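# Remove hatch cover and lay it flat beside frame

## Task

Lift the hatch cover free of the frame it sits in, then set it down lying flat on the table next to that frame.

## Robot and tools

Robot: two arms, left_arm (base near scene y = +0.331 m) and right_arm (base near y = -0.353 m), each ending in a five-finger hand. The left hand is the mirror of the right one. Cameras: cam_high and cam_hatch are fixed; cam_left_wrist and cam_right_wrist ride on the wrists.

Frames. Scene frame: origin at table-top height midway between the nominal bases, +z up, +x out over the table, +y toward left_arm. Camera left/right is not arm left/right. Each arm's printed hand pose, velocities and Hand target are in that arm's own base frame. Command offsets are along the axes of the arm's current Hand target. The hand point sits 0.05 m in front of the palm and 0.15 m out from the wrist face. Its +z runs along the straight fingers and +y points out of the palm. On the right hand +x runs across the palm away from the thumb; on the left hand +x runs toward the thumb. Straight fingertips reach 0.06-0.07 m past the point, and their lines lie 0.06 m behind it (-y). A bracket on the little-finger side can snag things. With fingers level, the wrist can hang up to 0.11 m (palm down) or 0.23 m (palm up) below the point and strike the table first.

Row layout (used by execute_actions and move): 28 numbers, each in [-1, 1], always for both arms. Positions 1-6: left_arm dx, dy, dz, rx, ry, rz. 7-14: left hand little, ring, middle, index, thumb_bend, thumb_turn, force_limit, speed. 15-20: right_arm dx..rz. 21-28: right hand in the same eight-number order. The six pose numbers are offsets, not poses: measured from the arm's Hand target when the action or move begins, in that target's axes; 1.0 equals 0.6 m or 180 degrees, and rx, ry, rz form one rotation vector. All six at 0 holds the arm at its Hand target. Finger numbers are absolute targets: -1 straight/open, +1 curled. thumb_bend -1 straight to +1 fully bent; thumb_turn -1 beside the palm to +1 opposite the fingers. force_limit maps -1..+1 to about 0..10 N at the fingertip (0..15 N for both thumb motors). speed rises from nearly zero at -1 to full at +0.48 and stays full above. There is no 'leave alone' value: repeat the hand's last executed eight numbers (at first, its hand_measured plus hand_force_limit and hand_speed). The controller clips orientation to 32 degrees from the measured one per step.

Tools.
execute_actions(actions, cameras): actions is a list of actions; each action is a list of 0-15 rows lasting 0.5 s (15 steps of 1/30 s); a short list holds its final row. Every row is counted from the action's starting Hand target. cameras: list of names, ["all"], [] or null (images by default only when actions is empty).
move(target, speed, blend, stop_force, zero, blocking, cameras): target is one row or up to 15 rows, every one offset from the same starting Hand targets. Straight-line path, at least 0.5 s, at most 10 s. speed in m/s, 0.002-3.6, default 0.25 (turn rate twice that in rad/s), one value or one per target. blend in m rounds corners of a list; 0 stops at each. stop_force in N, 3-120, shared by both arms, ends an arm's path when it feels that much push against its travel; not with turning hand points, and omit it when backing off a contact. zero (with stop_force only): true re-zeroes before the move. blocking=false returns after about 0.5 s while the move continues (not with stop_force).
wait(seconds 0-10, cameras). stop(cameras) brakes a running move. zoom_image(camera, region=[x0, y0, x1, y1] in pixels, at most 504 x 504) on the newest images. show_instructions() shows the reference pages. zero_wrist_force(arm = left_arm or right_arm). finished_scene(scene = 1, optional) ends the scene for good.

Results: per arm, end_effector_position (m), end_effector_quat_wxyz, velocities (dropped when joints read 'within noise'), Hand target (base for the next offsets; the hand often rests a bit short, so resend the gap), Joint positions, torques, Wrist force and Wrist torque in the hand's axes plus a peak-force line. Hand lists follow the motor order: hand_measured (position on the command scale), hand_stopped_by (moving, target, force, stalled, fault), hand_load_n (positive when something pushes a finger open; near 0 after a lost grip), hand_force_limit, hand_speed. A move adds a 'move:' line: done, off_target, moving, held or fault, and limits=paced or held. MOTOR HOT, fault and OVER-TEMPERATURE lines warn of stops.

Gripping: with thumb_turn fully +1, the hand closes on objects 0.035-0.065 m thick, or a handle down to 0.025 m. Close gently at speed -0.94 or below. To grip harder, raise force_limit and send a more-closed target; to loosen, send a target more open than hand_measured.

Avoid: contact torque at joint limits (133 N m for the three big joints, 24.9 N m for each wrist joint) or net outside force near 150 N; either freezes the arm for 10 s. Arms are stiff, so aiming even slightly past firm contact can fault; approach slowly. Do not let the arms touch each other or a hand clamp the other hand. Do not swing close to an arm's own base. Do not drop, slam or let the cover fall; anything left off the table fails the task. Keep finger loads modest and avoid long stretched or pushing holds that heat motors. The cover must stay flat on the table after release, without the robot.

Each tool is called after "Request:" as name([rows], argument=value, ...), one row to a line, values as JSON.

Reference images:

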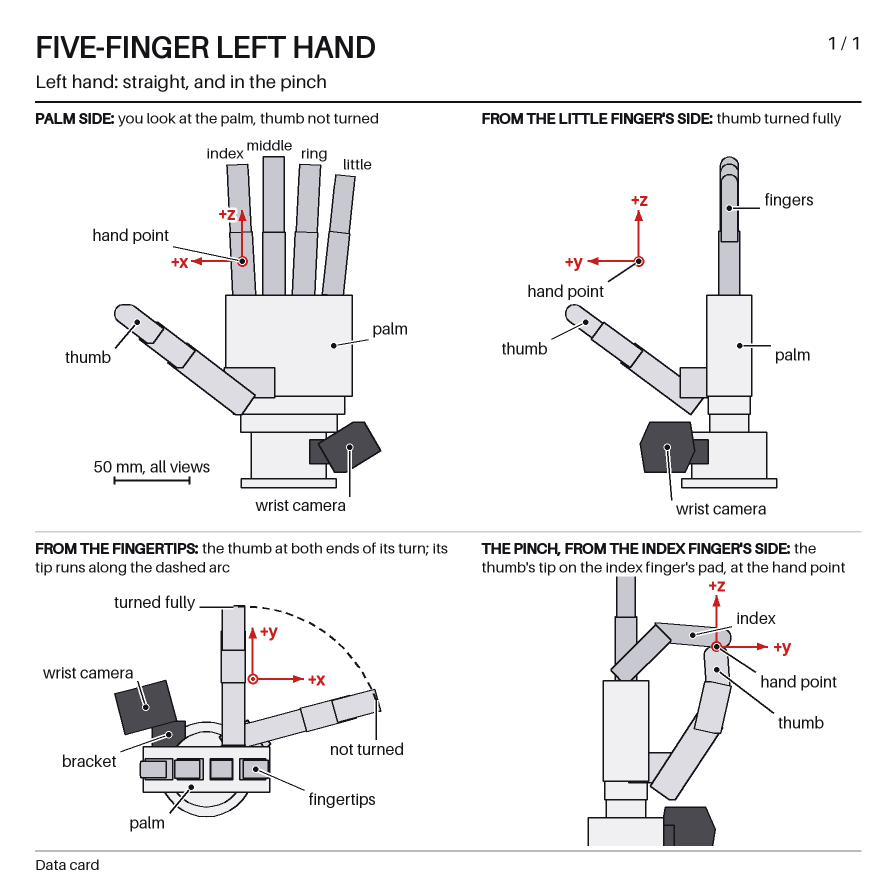

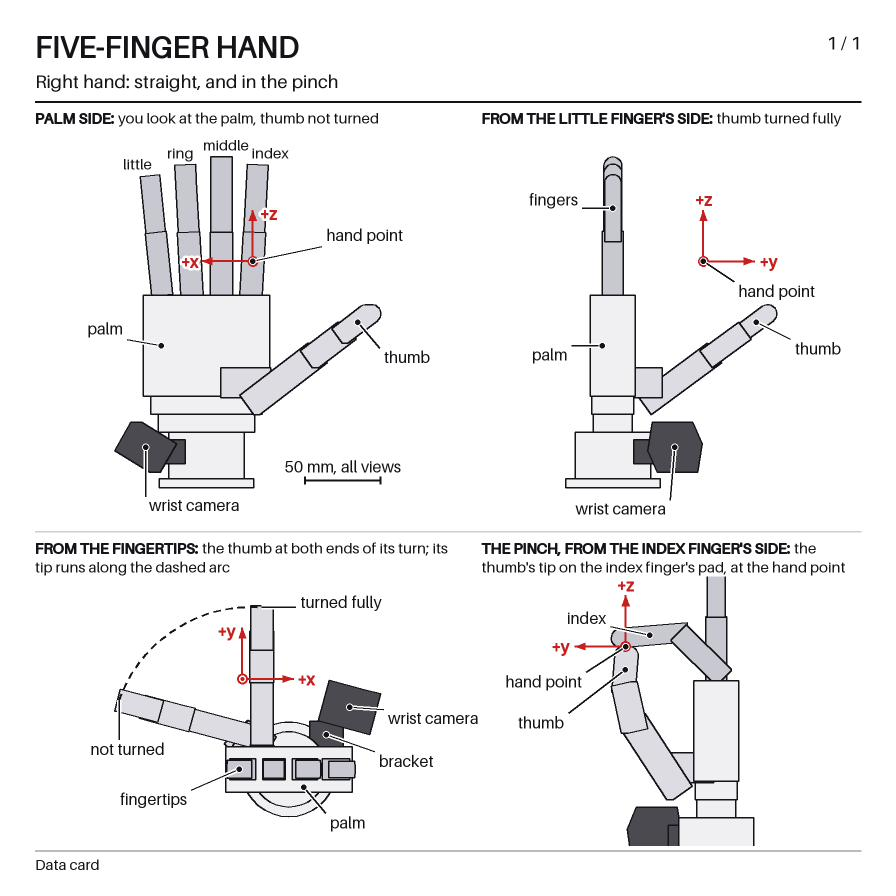

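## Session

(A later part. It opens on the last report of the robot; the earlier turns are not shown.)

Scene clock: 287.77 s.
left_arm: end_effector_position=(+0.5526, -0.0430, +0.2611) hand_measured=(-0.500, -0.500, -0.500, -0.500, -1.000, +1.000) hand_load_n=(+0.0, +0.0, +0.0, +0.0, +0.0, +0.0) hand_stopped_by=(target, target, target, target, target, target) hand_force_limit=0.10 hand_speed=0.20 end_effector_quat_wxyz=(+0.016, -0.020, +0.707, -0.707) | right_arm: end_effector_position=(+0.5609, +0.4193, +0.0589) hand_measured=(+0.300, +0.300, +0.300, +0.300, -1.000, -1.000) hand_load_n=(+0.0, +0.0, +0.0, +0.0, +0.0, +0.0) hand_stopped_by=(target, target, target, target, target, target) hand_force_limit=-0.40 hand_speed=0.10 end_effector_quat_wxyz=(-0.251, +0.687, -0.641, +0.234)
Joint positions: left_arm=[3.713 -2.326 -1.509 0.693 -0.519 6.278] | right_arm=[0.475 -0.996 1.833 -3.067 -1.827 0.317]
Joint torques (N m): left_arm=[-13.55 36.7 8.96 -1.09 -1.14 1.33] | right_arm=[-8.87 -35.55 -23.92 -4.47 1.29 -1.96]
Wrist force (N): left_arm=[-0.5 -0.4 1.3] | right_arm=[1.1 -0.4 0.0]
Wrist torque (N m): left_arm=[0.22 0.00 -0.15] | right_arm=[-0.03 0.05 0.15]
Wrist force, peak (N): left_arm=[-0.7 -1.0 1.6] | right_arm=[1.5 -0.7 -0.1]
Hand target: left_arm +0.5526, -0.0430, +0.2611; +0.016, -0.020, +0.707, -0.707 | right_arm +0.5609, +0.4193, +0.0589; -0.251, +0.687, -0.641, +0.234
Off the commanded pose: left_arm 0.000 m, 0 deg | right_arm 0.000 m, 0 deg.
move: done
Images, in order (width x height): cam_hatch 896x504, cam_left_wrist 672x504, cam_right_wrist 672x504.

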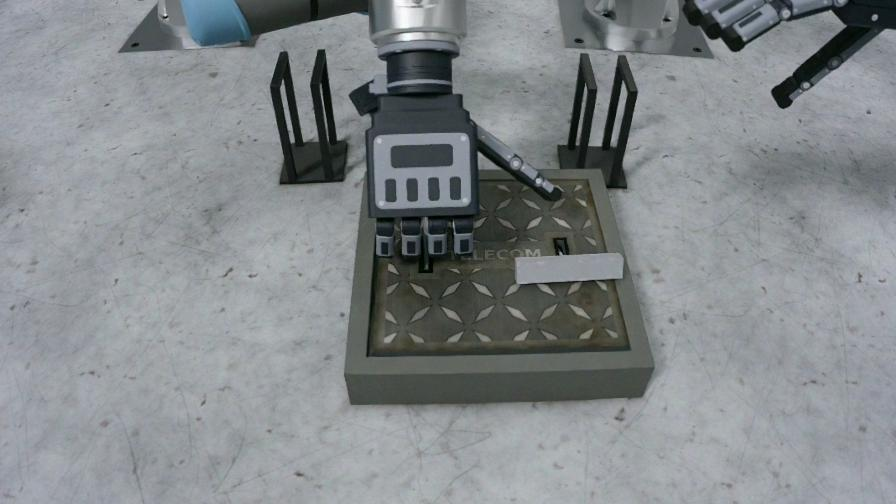

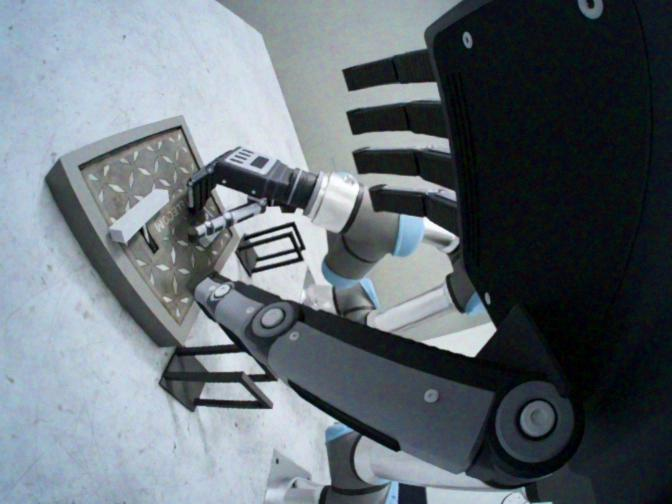

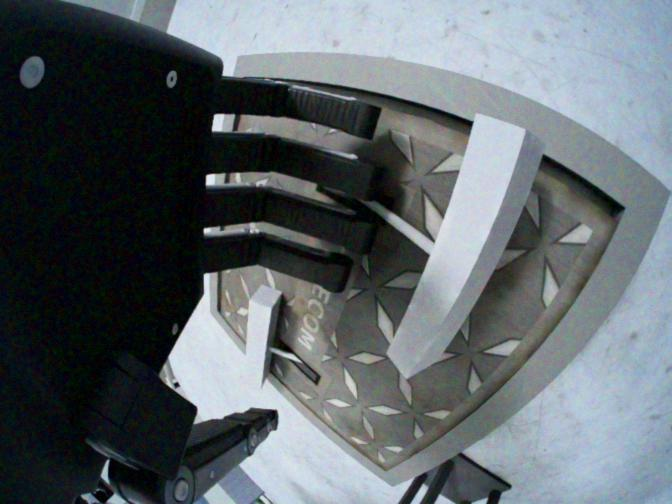

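Request:
move(target=[0,0,0,0,0,0,-0.5,-0.5,-0.5,-0.5,-1,1,0.1,0.2,-0.0048,0.0535,-0.045,0,0,0,0.3,0.3,0.3,0.3,-1,-1,-0.4,0.1], speed=0.025, stop_force=5, cameras=["cam_left_wrist","cam_right_wrist"])

Request:
zoom_image(camera="cam_left_wrist", region=[130, 100, 310, 260])

Request:
zoom_image(camera="cam_right_wrist", region=[200, 60, 460, 320])

Scene clock: 290.43 s.
left_arm: end_effector_position=(+0.5526, -0.0430, +0.2611) hand_measured=(-0.500, -0.500, -0.500, -0.500, -1.000, +1.000) hand_load_n=(-0.5, +0.0, +0.0, -0.5, +0.0, -0.5) hand_stopped_by=(target, target, target, target, target, target) hand_force_limit=0.10 hand_speed=0.20 end_effector_quat_wxyz=(+0.016, -0.020, +0.707, -0.707) | right_arm: end_effector_position=(+0.5188, +0.4192, +0.0589) hand_measured=(+0.300, +0.300, +0.300, +0.300, -1.000, -1.000) hand_load_n=(+0.0, +0.0, +2.5, +0.0, +0.0, -0.5) hand_stopped_by=(target, target, target, target, target, target) hand_force_limit=-0.40 hand_speed=0.10 end_effector_quat_wxyz=(-0.251, +0.687, -0.641, +0.234)
Joint positions: left_arm=[3.713 -2.326 -1.509 0.693 -0.519 6.278] | right_arm=[0.511 -1.05 1.932 -3.103 -1.849 0.347]
Joint torques (N m): left_arm=[-14.23 37.54 9.32 -1.05 -1.38 1.07] | right_arm=[10.17 -45.65 -5.82 -3.96 -1.39 2.11]
Wrist force (N): left_arm=[-0.7 -0.4 1.7] | right_arm=[1.4 -3.7 1.7]
Wrist torque (N m): left_arm=[0.20 0.05 -0.17] | right_arm=[-0.06 0.06 -0.03]
Wrist force, peak (N): left_arm=[-0.7 -0.6 1.9] | right_arm=[1.6 -3.9 1.9]
Hand target: left_arm +0.5526, -0.0430, +0.2611; +0.016, -0.020, +0.707, -0.707 | right_arm +0.5188, +0.4192, +0.0589; -0.251, +0.687, -0.641, +0.234
Off the commanded pose: left_arm 0.000 m, 0 deg | right_arm 0.000 m, 0 deg.
move: done
Images, in order (width x height): cam_left_wrist 672x504, cam_right_wrist 672x504.

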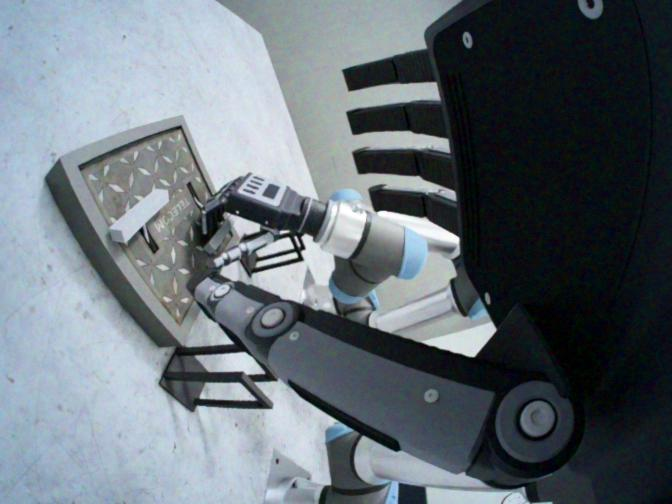

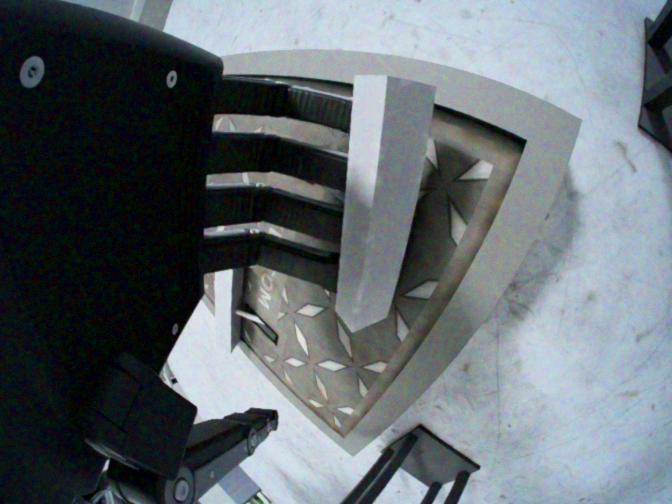

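Scaled by 2.800 from the camera's 672x504 image, which has a finer 960x720 frame.

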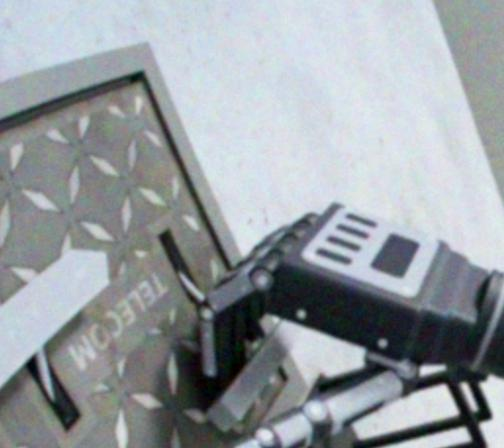

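Scaled by 1.938 from the camera's 672x504 image, which has a finer 960x720 frame.

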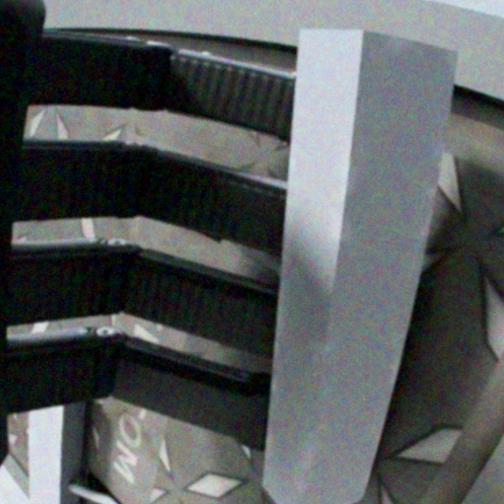

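Request:
move(target=[0,0,0,0,0,0,-0.5,-0.5,-0.5,-0.5,-1,1,0.1,0.2,0,0,0,0,0,0,0.3,0.3,0.3,0.3,-1,1,-0.6,-0.2], speed=0.1, cameras=[])

Request:
move(target=[0,0,0,0,0,0,-0.5,-0.5,-0.5,-0.5,-1,1,0.1,0.2,0,0,0,0,0,0,0.3,0.3,0.3,0.3,0.1,1,-0.2,-0.8], speed=0.1, cameras=["cam_hatch","cam_left_wrist","cam_right_wrist"])

Request:
zoom_image(camera="cam_left_wrist", region=[130, 100, 310, 260])

Request:
zoom_image(camera="cam_right_wrist", region=[200, 60, 460, 320])

Scene clock: 292.20 s.
left_arm: end_effector_position=(+0.5526, -0.0430, +0.2611) hand_measured=(-0.500, -0.500, -0.500, -0.500, -1.000, +1.000) hand_load_n=(+0.0, +0.0, +0.0, +0.0, +0.0, +0.0) hand_stopped_by=(target, target, target, target, target, target) hand_force_limit=0.10 hand_speed=0.20 end_effector_quat_wxyz=(+0.016, -0.020, +0.707, -0.707) | right_arm: end_effector_position=(+0.5188, +0.4192, +0.0589) hand_measured=(+0.300, +0.300, +0.300, +0.300, -1.000, +1.000) hand_load_n=(+0.0, +0.0, +2.5, +0.0, +0.0, +0.0) hand_stopped_by=(target, target, target, target, target, target) hand_force_limit=-0.60 hand_speed=-0.20 end_effector_quat_wxyz=(-0.251, +0.687, -0.641, +0.234)
Joint positions: left_arm=[3.713 -2.326 -1.509 0.693 -0.519 6.278] | right_arm=[0.511 -1.05 1.932 -3.103 -1.849 0.347]
Joint torques (N m): left_arm=[-14.86 36.57 9.09 -1.21 -1.18 1.17] | right_arm=[9.65 -44.8 -12.3 -2.58 -0.72 1.49]
Wrist force (N): left_arm=[-0.4 -0.6 1.4] | right_arm=[1.4 -3.5 1.9]
Wrist torque (N m): left_arm=[0.21 -0.01 -0.14] | right_arm=[-0.03 0.04 -0.01]
Wrist force, peak (N): left_arm=[-0.3 -0.5 1.9] | right_arm=[1.5 -4.1 1.8]
Hand target: left_arm +0.5526, -0.0430, +0.2611; +0.016, -0.020, +0.707, -0.707 | right_arm +0.5188, +0.4192, +0.0589; -0.251, +0.687, -0.641, +0.234
Off the commanded pose: left_arm 0.000 m, 0 deg | right_arm 0.000 m, 0 deg.
move: done
No camera images: "cameras" was empty.

Scene clock: 293.90 s.
left_arm: end_effector_position=(+0.5526, -0.0430, +0.2611) hand_measured=(-0.500, -0.500, -0.500, -0.500, -1.000, +1.000) hand_load_n=(+0.0, +0.0, +0.0, +0.0, +0.0, +0.0) hand_stopped_by=(target, target, target, target, target, target) hand_force_limit=0.10 hand_speed=0.20 end_effector_quat_wxyz=(+0.016, -0.020, +0.707, -0.707) | right_arm: end_effector_position=(+0.5188, +0.4192, +0.0589) hand_measured=(+0.300, +0.300, +0.300, +0.300, -0.596, +1.000) hand_load_n=(+0.0, +0.0, +3.5, +0.0, +7.0, +1.0) hand_stopped_by=(target, target, target, target, force, target) hand_force_limit=-0.20 hand_speed=-0.80 end_effector_quat_wxyz=(-0.251, +0.687, -0.641, +0.234)
Joint positions: left_arm=[3.713 -2.326 -1.509 0.693 -0.519 6.278] | right_arm=[0.511 -1.05 1.932 -3.103 -1.849 0.347]
Joint torques (N m): left_arm=[-13.27 36.88 10.05 -1.16 -1.19 1.19] | right_arm=[8.34 -45.3 -18.91 -1.15 -0.1 1]
Wrist force (N): left_arm=[-0.2 -0.5 1.7] | right_arm=[0.5 -1.4 -0.6]
Wrist torque (N m): left_arm=[0.20 -0.04 -0.13] | right_arm=[-0.05 0.05 0.02]
Wrist force, peak (N): left_arm=[-0.5 -1.0 1.7] | right_arm=[1.5 -4.2 1.9]
Hand target: left_arm +0.5526, -0.0430, +0.2611; +0.016, -0.020, +0.707, -0.707 | right_arm +0.5188, +0.4192, +0.0589; -0.251, +0.687, -0.641, +0.234
Off the commanded pose: left_arm 0.000 m, 0 deg | right_arm 0.000 m, 0 deg.
move: done
Images, in order (width x height): cam_hatch 896x504, cam_left_wrist 672x504, cam_right_wrist 672x504.

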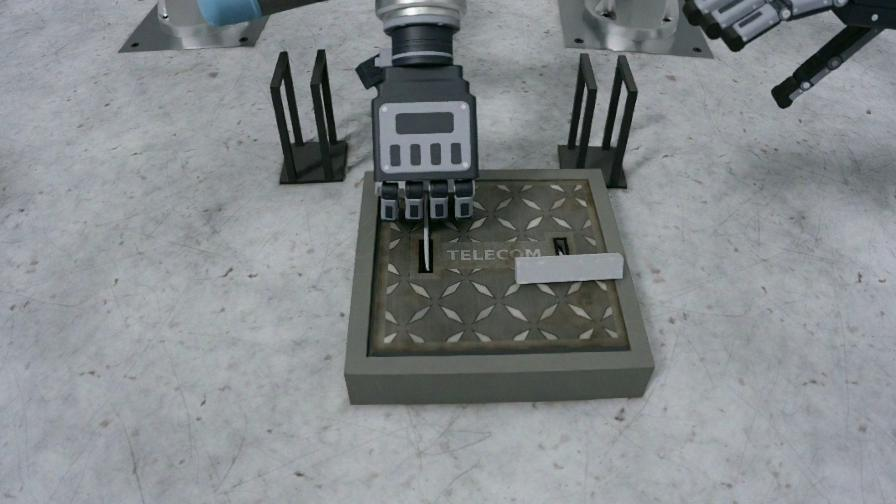

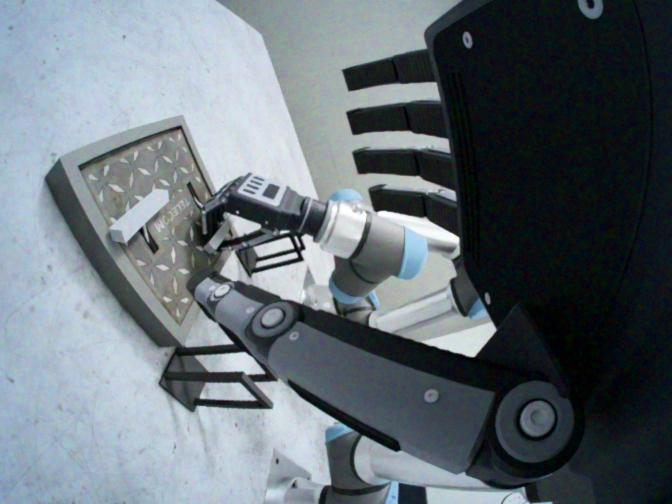

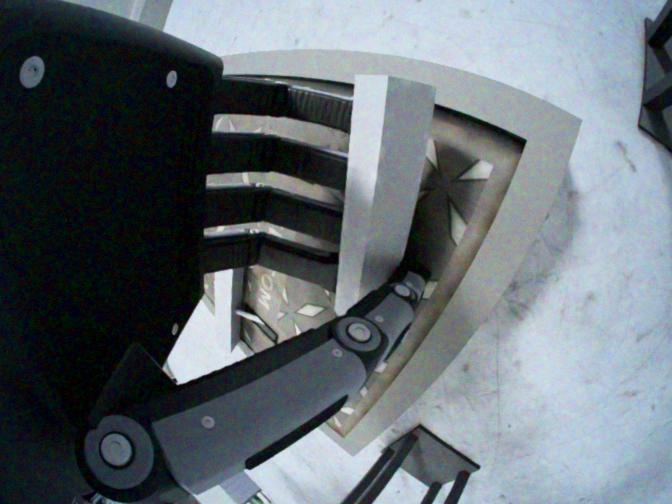

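Scaled by 2.800 from the camera's 672x504 image, which has a finer 960x720 frame.

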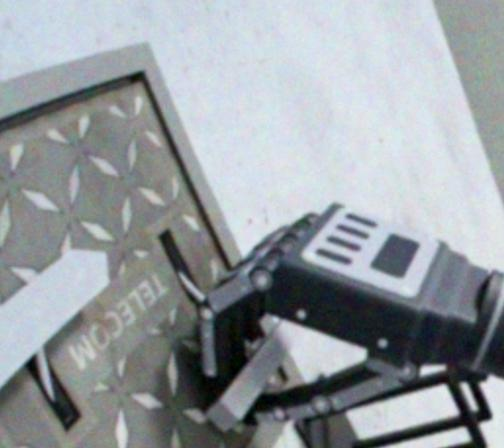

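Scaled by 1.938 from the camera's 672x504 image, which has a finer 960x720 frame.

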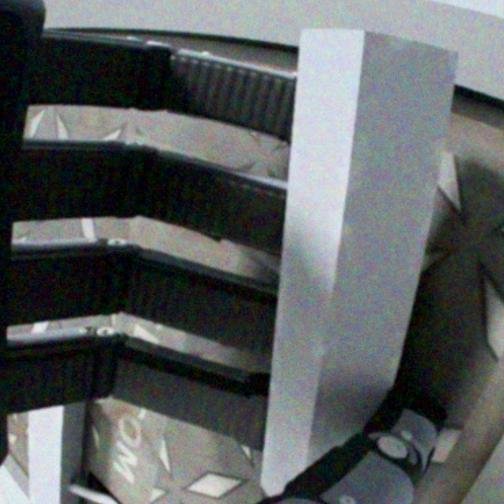

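Request:
move(target=[0,0,0,0,0,0,-0.5,-0.5,-0.5,-0.5,-1,1,0.1,0.2,0.001,-0.0254,-0.0082,-0.0556,0,0,0.3,0.3,0.3,0.3,0.1,1,-0.2,-0.8], speed=0.03, cameras=["cam_hatch","cam_left_wrist","cam_right_wrist"])

Request:
zoom_image(camera="cam_left_wrist", region=[130, 100, 310, 260])

Scene clock: 297.50 s.
left_arm: end_effector_position=(+0.5526, -0.0430, +0.2611) hand_measured=(-0.500, -0.500, -0.500, -0.500, -1.000, +1.000) hand_load_n=(+0.0, +0.0, +0.0, +0.0, +0.0, +0.0) hand_stopped_by=(target, target, target, target, target, target) hand_force_limit=0.10 hand_speed=0.20 end_effector_quat_wxyz=(+0.016, -0.020, +0.707, -0.707) | right_arm: end_effector_position=(+0.5273, +0.4192, +0.0725) hand_measured=(+0.300, +0.300, +0.300, +0.300, -0.596, +1.000) hand_load_n=(+0.0, +0.0, +8.0, +0.0, +4.5, +2.0) hand_stopped_by=(target, target, target, target, force, target) hand_force_limit=-0.20 hand_speed=-0.80 end_effector_quat_wxyz=(-0.190, +0.706, -0.659, +0.177)
Joint positions: left_arm=[3.713 -2.326 -1.509 0.693 -0.519 6.278] | right_arm=[0.473 -1.074 1.812 -2.799 -1.769 0.354]
Joint torques (N m): left_arm=[-14.92 36.43 9.6 -1 -1.21 1.1] | right_arm=[-8.92 -48.61 -26.74 -1.3 1.35 2.04]
Wrist force (N): left_arm=[-0.5 -0.6 1.3] | right_arm=[1.4 1.3 1.8]
Wrist torque (N m): left_arm=[0.20 0.00 -0.15] | right_arm=[-0.08 -0.06 0.15]
Wrist force, peak (N): left_arm=[-0.5 -0.8 1.9] | right_arm=[1.2 1.7 2.1]
Hand target: left_arm +0.5526, -0.0430, +0.2611; +0.016, -0.020, +0.707, -0.707 | right_arm +0.5273, +0.4192, +0.0725; -0.190, +0.706, -0.659, +0.177
Off the commanded pose: left_arm 0.000 m, 0 deg | right_arm 0.000 m, 0 deg.
move: done
Images, in order (width x height): cam_hatch 896x504, cam_left_wrist 672x504, cam_right_wrist 672x504.

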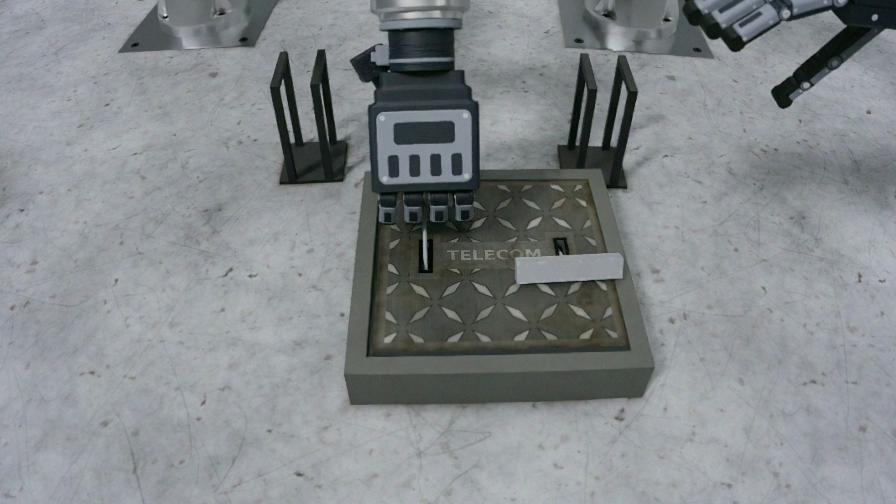

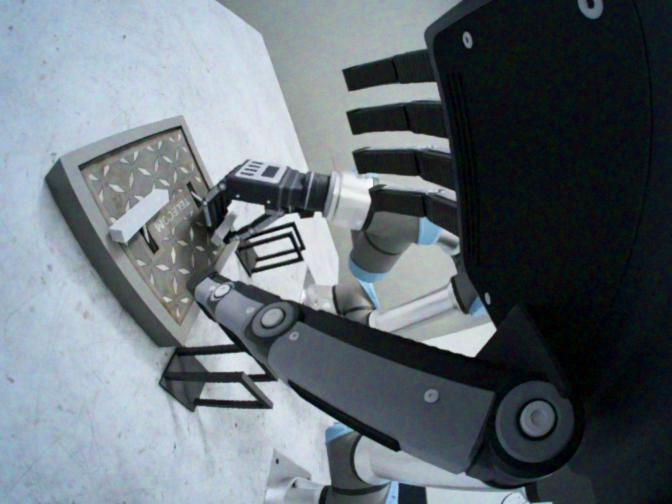

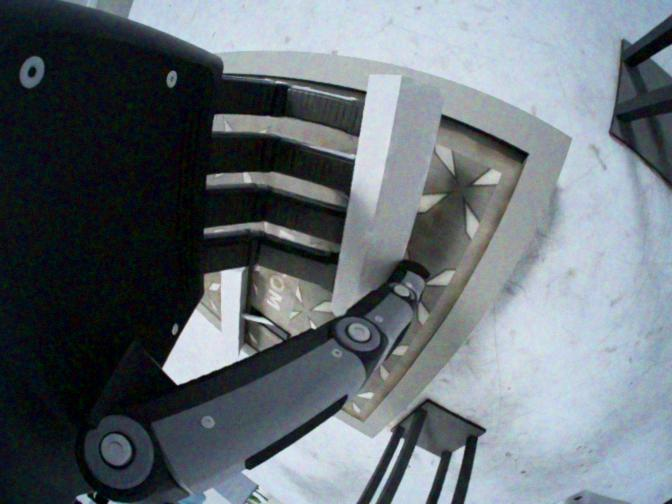

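Scaled by 2.800 from the camera's 672x504 image, which has a finer 960x720 frame.

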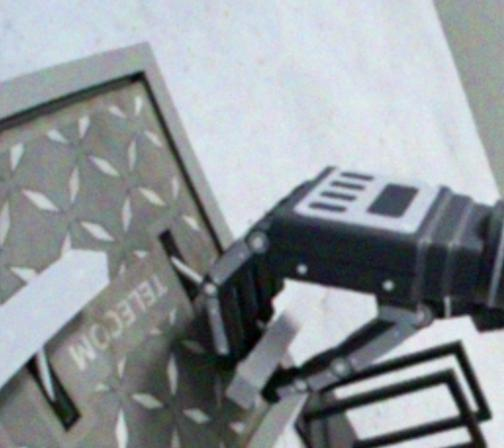

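Request:
move(target=[0,0,0,0,0,0,-0.5,-0.5,-0.5,-0.5,-1,1,0.1,0.2,0.001,-0.026,-0.0095,-0.0556,0,0,0.3,0.3,0.3,0.3,0.1,1,-0.2,-0.8], speed=0.03, cameras=["cam_hatch","cam_left_wrist","cam_right_wrist"])

Request:
zoom_image(camera="cam_left_wrist", region=[130, 100, 310, 260])

Scene clock: 300.97 s.
left_arm: end_effector_position=(+0.5526, -0.0430, +0.2611) hand_measured=(-0.500, -0.500, -0.500, -0.500, -1.000, +1.000) hand_load_n=(+0.0, +0.0, +0.0, +0.0, +0.0, +0.0) hand_stopped_by=(target, target, target, target, target, target) hand_force_limit=0.10 hand_speed=0.20 end_effector_quat_wxyz=(+0.016, -0.020, +0.707, -0.707) | right_arm: end_effector_position=(+0.5380, +0.4194, +0.0852) hand_measured=(+0.300, +0.300, +0.298, +0.300, -0.596, +1.000) hand_load_n=(+0.0, +0.0, +11.0, +0.0, +4.5, +1.5) hand_stopped_by=(target, target, target, target, force, target) hand_force_limit=-0.20 hand_speed=-0.80 end_effector_quat_wxyz=(-0.128, +0.720, -0.672, +0.119)
Joint positions: left_arm=[3.713 -2.326 -1.509 0.693 -0.519 6.278] | right_arm=[0.438 -1.055 1.661 -2.506 -1.694 0.348]
Joint torques (N m): left_arm=[-13.97 36.63 10.28 -1.07 -1.41 1.02] | right_arm=[-9.24 -38.35 -27.07 -1.38 1.19 -2.08]
Wrist force (N): left_arm=[-0.3 -0.6 1.4] | right_arm=[1.1 1.7 2.3]
Wrist torque (N m): left_arm=[0.19 -0.02 -0.14] | right_arm=[-0.05 -0.06 0.28]
Wrist force, peak (N): left_arm=[-0.4 -0.8 1.7] | right_arm=[0.9 1.7 2.6]
Hand target: left_arm +0.5526, -0.0430, +0.2611; +0.016, -0.020, +0.707, -0.707 | right_arm +0.5380, +0.4194, +0.0852; -0.128, +0.720, -0.672, +0.119
Off the commanded pose: left_arm 0.000 m, 0 deg | right_arm 0.000 m, 0 deg.
move: done
Images, in order (width x height): cam_hatch 896x504, cam_left_wrist 672x504, cam_right_wrist 672x504.

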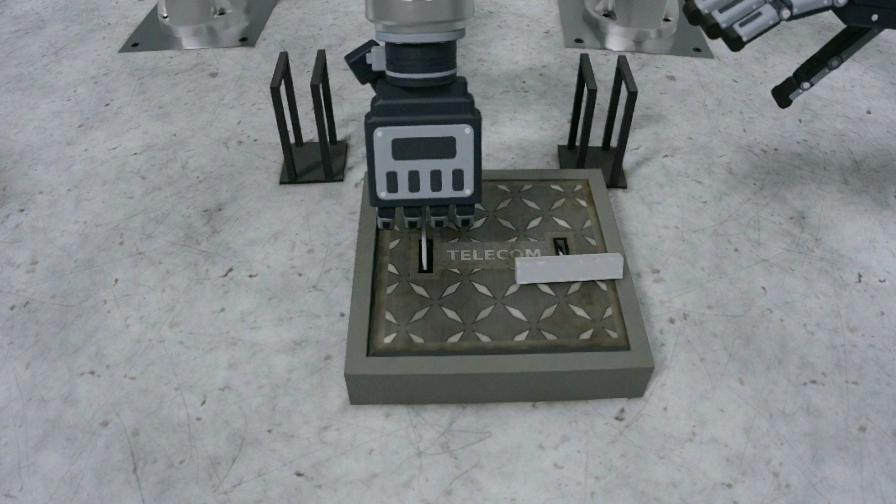

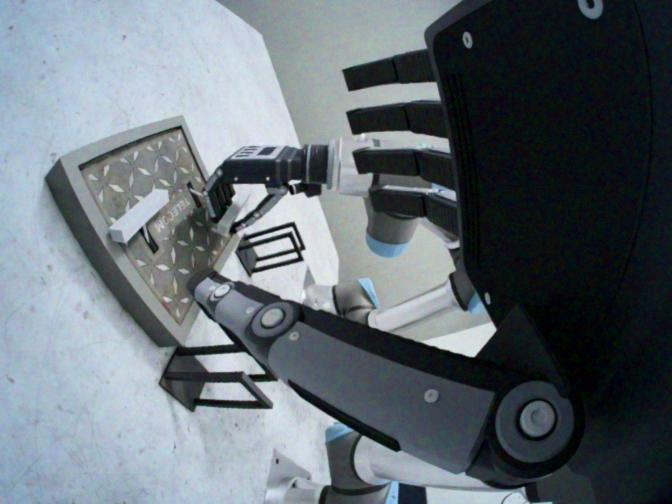

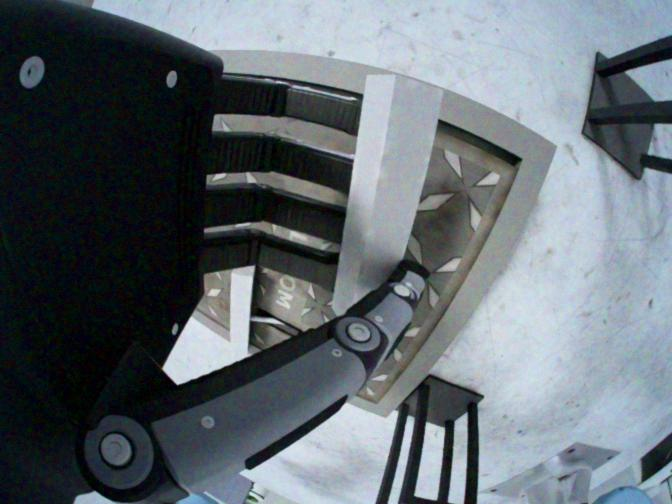

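Scaled by 2.800 from the camera's 672x504 image, which has a finer 960x720 frame.

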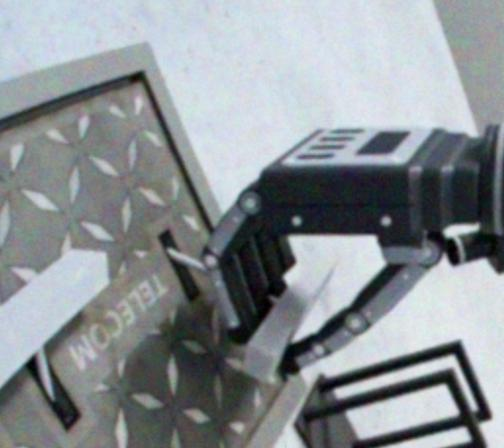

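Request:
move(target=[0,0,0,0,0,0,-0.5,-0.5,-0.5,-0.5,-1,1,0.1,0.2,0.0019,-0.0308,-0.0028,-0.1111,0,0,0.3,0.3,0.3,0.3,0.1,1,-0.2,-0.8], speed=0.03, cameras=["cam_hatch","cam_left_wrist","cam_right_wrist"])

Request:
zoom_image(camera="cam_left_wrist", region=[130, 100, 310, 260])

Scene clock: 308.27 s.
left_arm: end_effector_position=(+0.5526, -0.0430, +0.2611) hand_measured=(-0.500, -0.500, -0.500, -0.500, -1.000, +1.000) hand_load_n=(+0.0, +0.0, +0.0, +0.0, +0.0, +0.0) hand_stopped_by=(target, target, target, target, target, target) hand_force_limit=0.10 hand_speed=0.20 end_effector_quat_wxyz=(+0.016, -0.020, +0.707, -0.707) | right_arm: end_effector_position=(+0.5548, +0.4194, +0.0931) hand_measured=(+0.300, +0.300, +0.298, +0.300, -0.596, +1.000) hand_load_n=(+0.0, +0.5, +6.5, +0.0, +7.0, +1.0) hand_stopped_by=(target, target, target, target, force, target) hand_force_limit=-0.20 hand_speed=-0.80 end_effector_quat_wxyz=(-0.001, +0.731, -0.682, +0.000)
Joint positions: left_arm=[3.713 -2.326 -1.509 0.693 -0.519 6.278] | right_arm=[0.384 -0.915 1.324 -1.982 -1.571 0.314]
Joint torques (N m): left_arm=[-13.57 37.5 9.62 -1.08 -1.12 1.03] | right_arm=[-9.67 -44.07 -28.16 -0.84 1.6 -2.05]
Wrist force (N): left_arm=[-0.8 -0.6 1.6] | right_arm=[0.8 0.5 1.8]
Wrist torque (N m): left_arm=[0.18 0.06 -0.16] | right_arm=[-0.03 0.05 0.23]
Wrist force, peak (N): left_arm=[-0.5 -0.8 1.8] | right_arm=[0.8 1.8 2.6]
Hand target: left_arm +0.5526, -0.0430, +0.2611; +0.016, -0.020, +0.707, -0.707 | right_arm +0.5548, +0.4194, +0.0931; -0.001, +0.731, -0.682, +0.000
Off the commanded pose: left_arm 0.000 m, 0 deg | right_arm 0.000 m, 0 deg.
move: done
Images, in order (width x height): cam_hatch 896x504, cam_left_wrist 672x504, cam_right_wrist 672x504.

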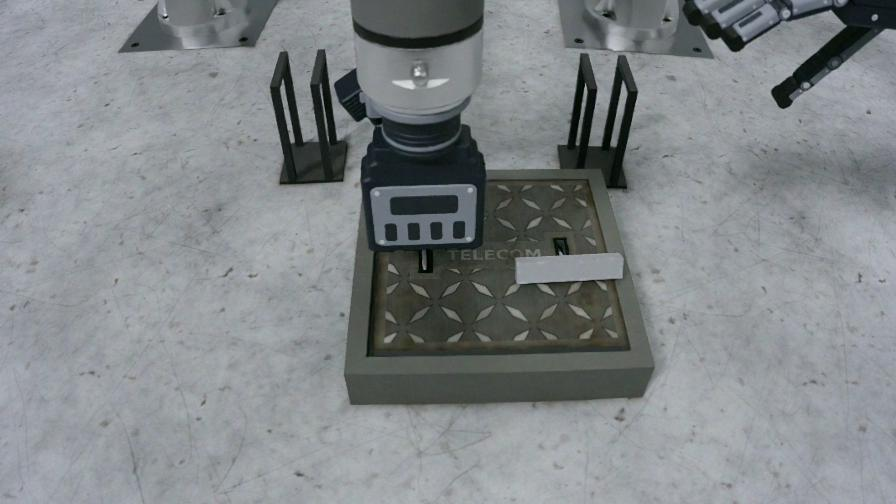

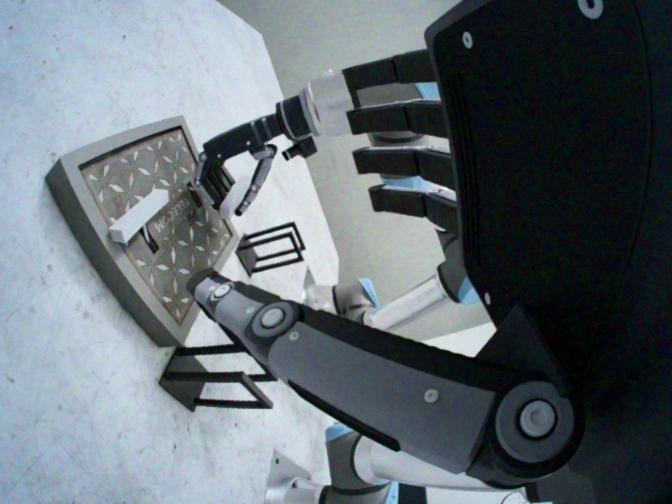

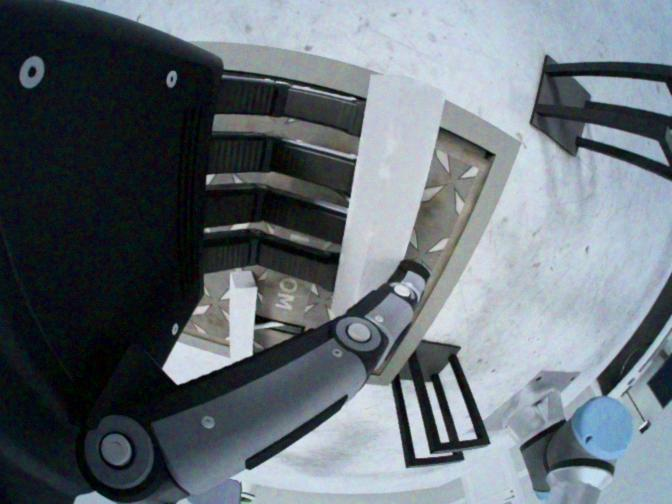

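Scaled by 2.800 from the camera's 672x504 image, which has a finer 960x720 frame.

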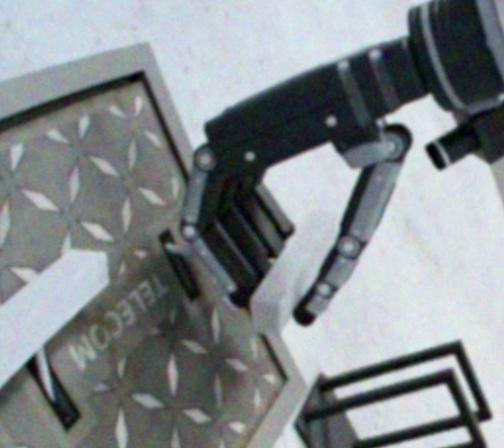

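Request:
move(target=[0,0,0,0,0,0,-0.5,-0.5,-0.5,-0.5,-1,1,0.1,0.2,0.0014,-0.02,-0.0163,-0.1111,0,0,0.3,0.3,0.3,0.3,0.1,1,-0.2,-0.8], speed=0.03, cameras=["cam_hatch","cam_left_wrist","cam_right_wrist"])

Request:
zoom_image(camera="cam_left_wrist", region=[130, 100, 310, 260])

Scene clock: 314.63 s.
left_arm: end_effector_position=(+0.5526, -0.0430, +0.2611) hand_measured=(-0.500, -0.500, -0.500, -0.500, -1.000, +1.000) hand_load_n=(+0.0, -0.5, +0.0, +0.0, +0.5, +0.0) hand_stopped_by=(target, target, target, target, target, target) hand_force_limit=0.10 hand_speed=0.20 end_effector_quat_wxyz=(+0.016, -0.020, +0.707, -0.707) | right_arm: end_effector_position=(+0.5668, +0.4194, +0.1029) hand_measured=(+0.300, +0.300, +0.298, +0.300, -0.596, +1.000) hand_load_n=(+0.0, +0.0, +5.5, +0.0, +6.0, +1.5) hand_stopped_by=(target, target, target, target, force, target) hand_force_limit=-0.20 hand_speed=-0.80 end_effector_quat_wxyz=(+0.126, +0.720, -0.672, -0.118)
Joint positions: left_arm=[3.713 -2.326 -1.509 0.693 -0.519 6.278] | right_arm=[0.347 -0.695 0.912 -1.453 -1.477 0.261]
Joint torques (N m): left_arm=[-14.61 37.63 9.86 -1.04 -1.19 0.91] | right_arm=[-9.38 -52.19 -30.44 0.3 1.72 -2.01]
Wrist force (N): left_arm=[-0.6 -0.8 1.6] | right_arm=[0.7 0.4 1.3]
Wrist torque (N m): left_arm=[0.16 0.02 -0.15] | right_arm=[-0.01 0.09 0.25]
Wrist force, peak (N): left_arm=[-0.8 -0.7 1.9] | right_arm=[0.7 0.2 2.4]
Hand target: left_arm +0.5526, -0.0430, +0.2611; +0.016, -0.020, +0.707, -0.707 | right_arm +0.5668, +0.4194, +0.1029; +0.126, +0.720, -0.672, -0.118
Off the commanded pose: left_arm 0.000 m, 0 deg | right_arm 0.000 m, 0 deg.
move: done
Images, in order (width x height): cam_hatch 896x504, cam_left_wrist 672x504, cam_right_wrist 672x504.

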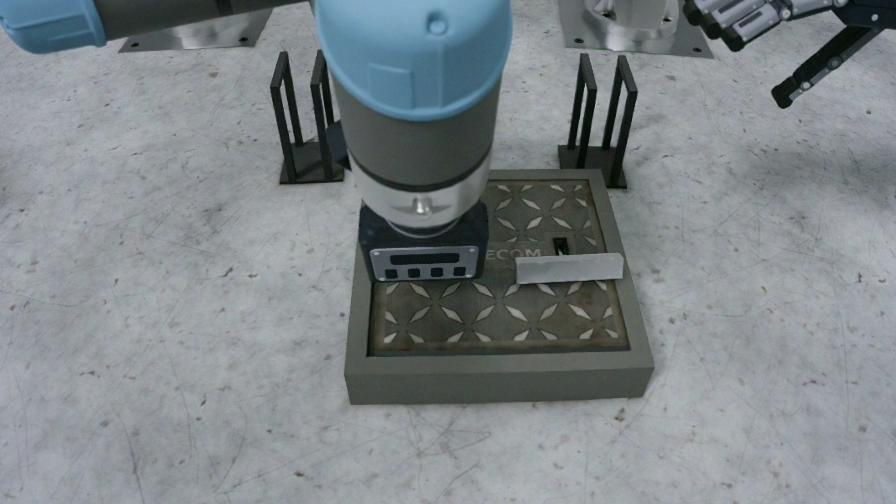

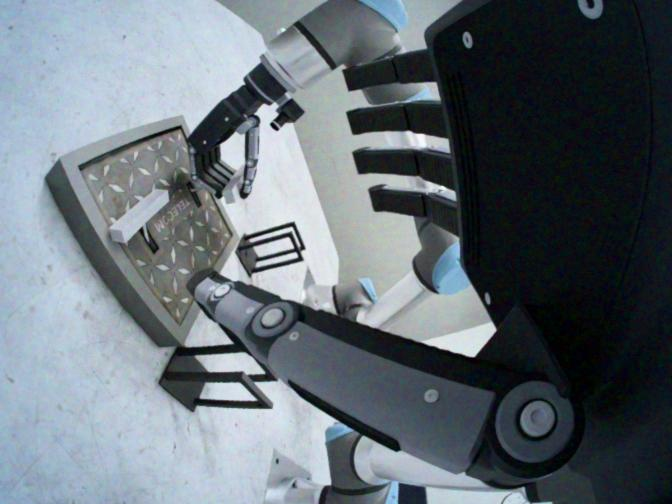

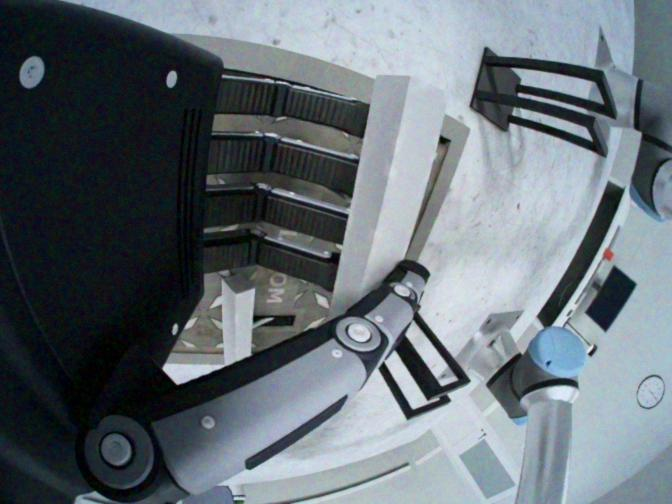

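Scaled by 2.800 from the camera's 672x504 image, which has a finer 960x720 frame.

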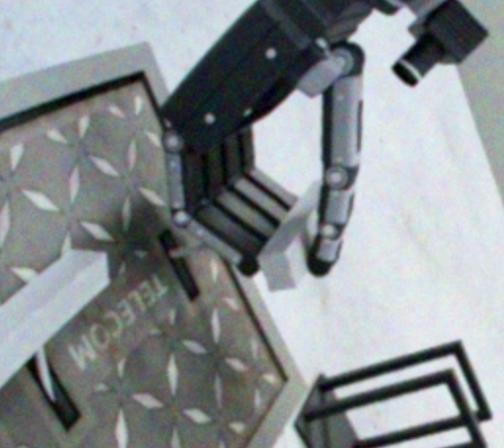

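Request:
move(target=[0,0,0,0,0,0,-0.5,-0.5,-0.5,-0.5,-1,1,0.1,0.2,0.0012,-0.0155,-0.0088,-0.0556,0,0,0.3,0.3,0.3,0.3,0.1,1,-0.2,-0.8], speed=0.03, cameras=["cam_left_wrist","cam_right_wrist"])

Request:
zoom_image(camera="cam_left_wrist", region=[130, 100, 310, 260])

Scene clock: 318.70 s.
left_arm: end_effector_position=(+0.5526, -0.0430, +0.2611) hand_measured=(-0.500, -0.500, -0.500, -0.500, -1.000, +1.000) hand_load_n=(-0.5, +0.0, +0.0, +0.0, +0.0, +0.0) hand_stopped_by=(target, target, target, target, target, target) hand_force_limit=0.10 hand_speed=0.20 end_effector_quat_wxyz=(+0.016, -0.020, +0.707, -0.707) | right_arm: end_effector_position=(+0.5774, +0.4194, +0.1047) hand_measured=(+0.300, +0.300, +0.298, +0.300, -0.596, +1.000) hand_load_n=(+0.0, +0.0, +6.0, +0.5, +6.5, +0.5) hand_stopped_by=(target, target, target, target, force, target) hand_force_limit=-0.20 hand_speed=-0.80 end_effector_quat_wxyz=(+0.189, +0.707, -0.659, -0.176)
Joint positions: left_arm=[3.713 -2.326 -1.509 0.693 -0.519 6.278] | right_arm=[0.331 -0.526 0.617 -1.155 -1.441 0.228]
Joint torques (N m): left_arm=[-13.78 37.91 9.64 -1.1 -1.06 0.97] | right_arm=[-8.89 -56.74 -29.41 0.63 1.7 -1.99]
Wrist force (N): left_arm=[-0.4 -0.7 1.4] | right_arm=[0.2 0.3 1.4]
Wrist torque (N m): left_arm=[0.19 -0.01 -0.14] | right_arm=[-0.03 0.08 0.25]
Wrist force, peak (N): left_arm=[-0.7 -0.5 1.7] | right_arm=[0.5 0.6 1.9]
Hand target: left_arm +0.5526, -0.0430, +0.2611; +0.016, -0.020, +0.707, -0.707 | right_arm +0.5774, +0.4194, +0.1047; +0.189, +0.707, -0.659, -0.176
Off the commanded pose: left_arm 0.000 m, 0 deg | right_arm 0.000 m, 0 deg.
move: done
Images, in order (width x height): cam_left_wrist 672x504, cam_right_wrist 672x504.

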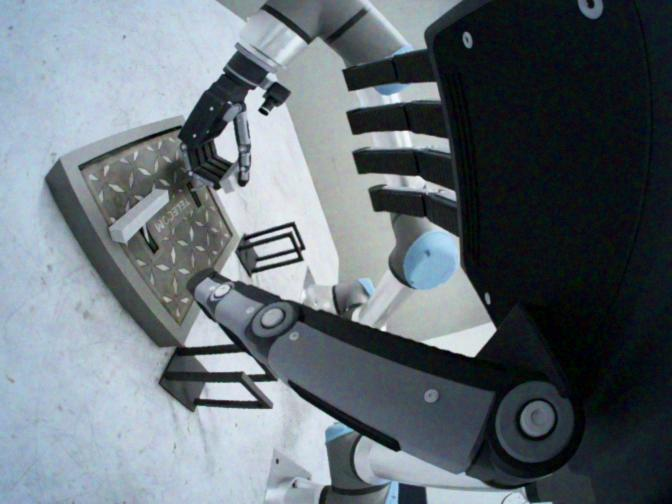

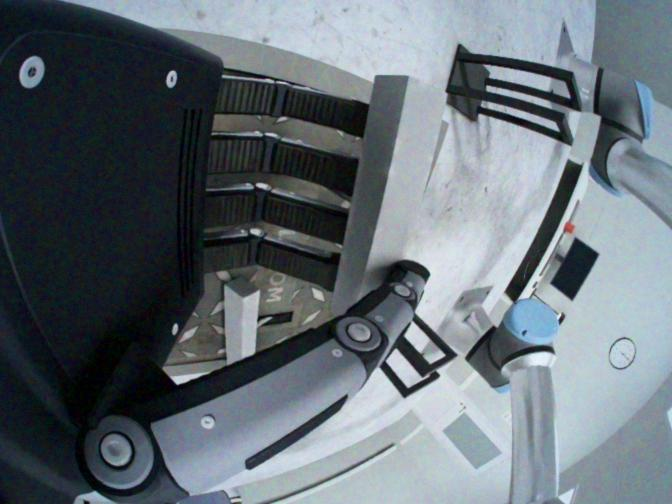

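Scaled by 2.800 from the camera's 672x504 image, which has a finer 960x720 frame.

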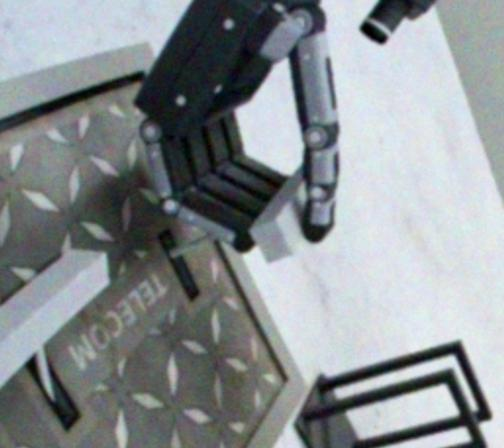

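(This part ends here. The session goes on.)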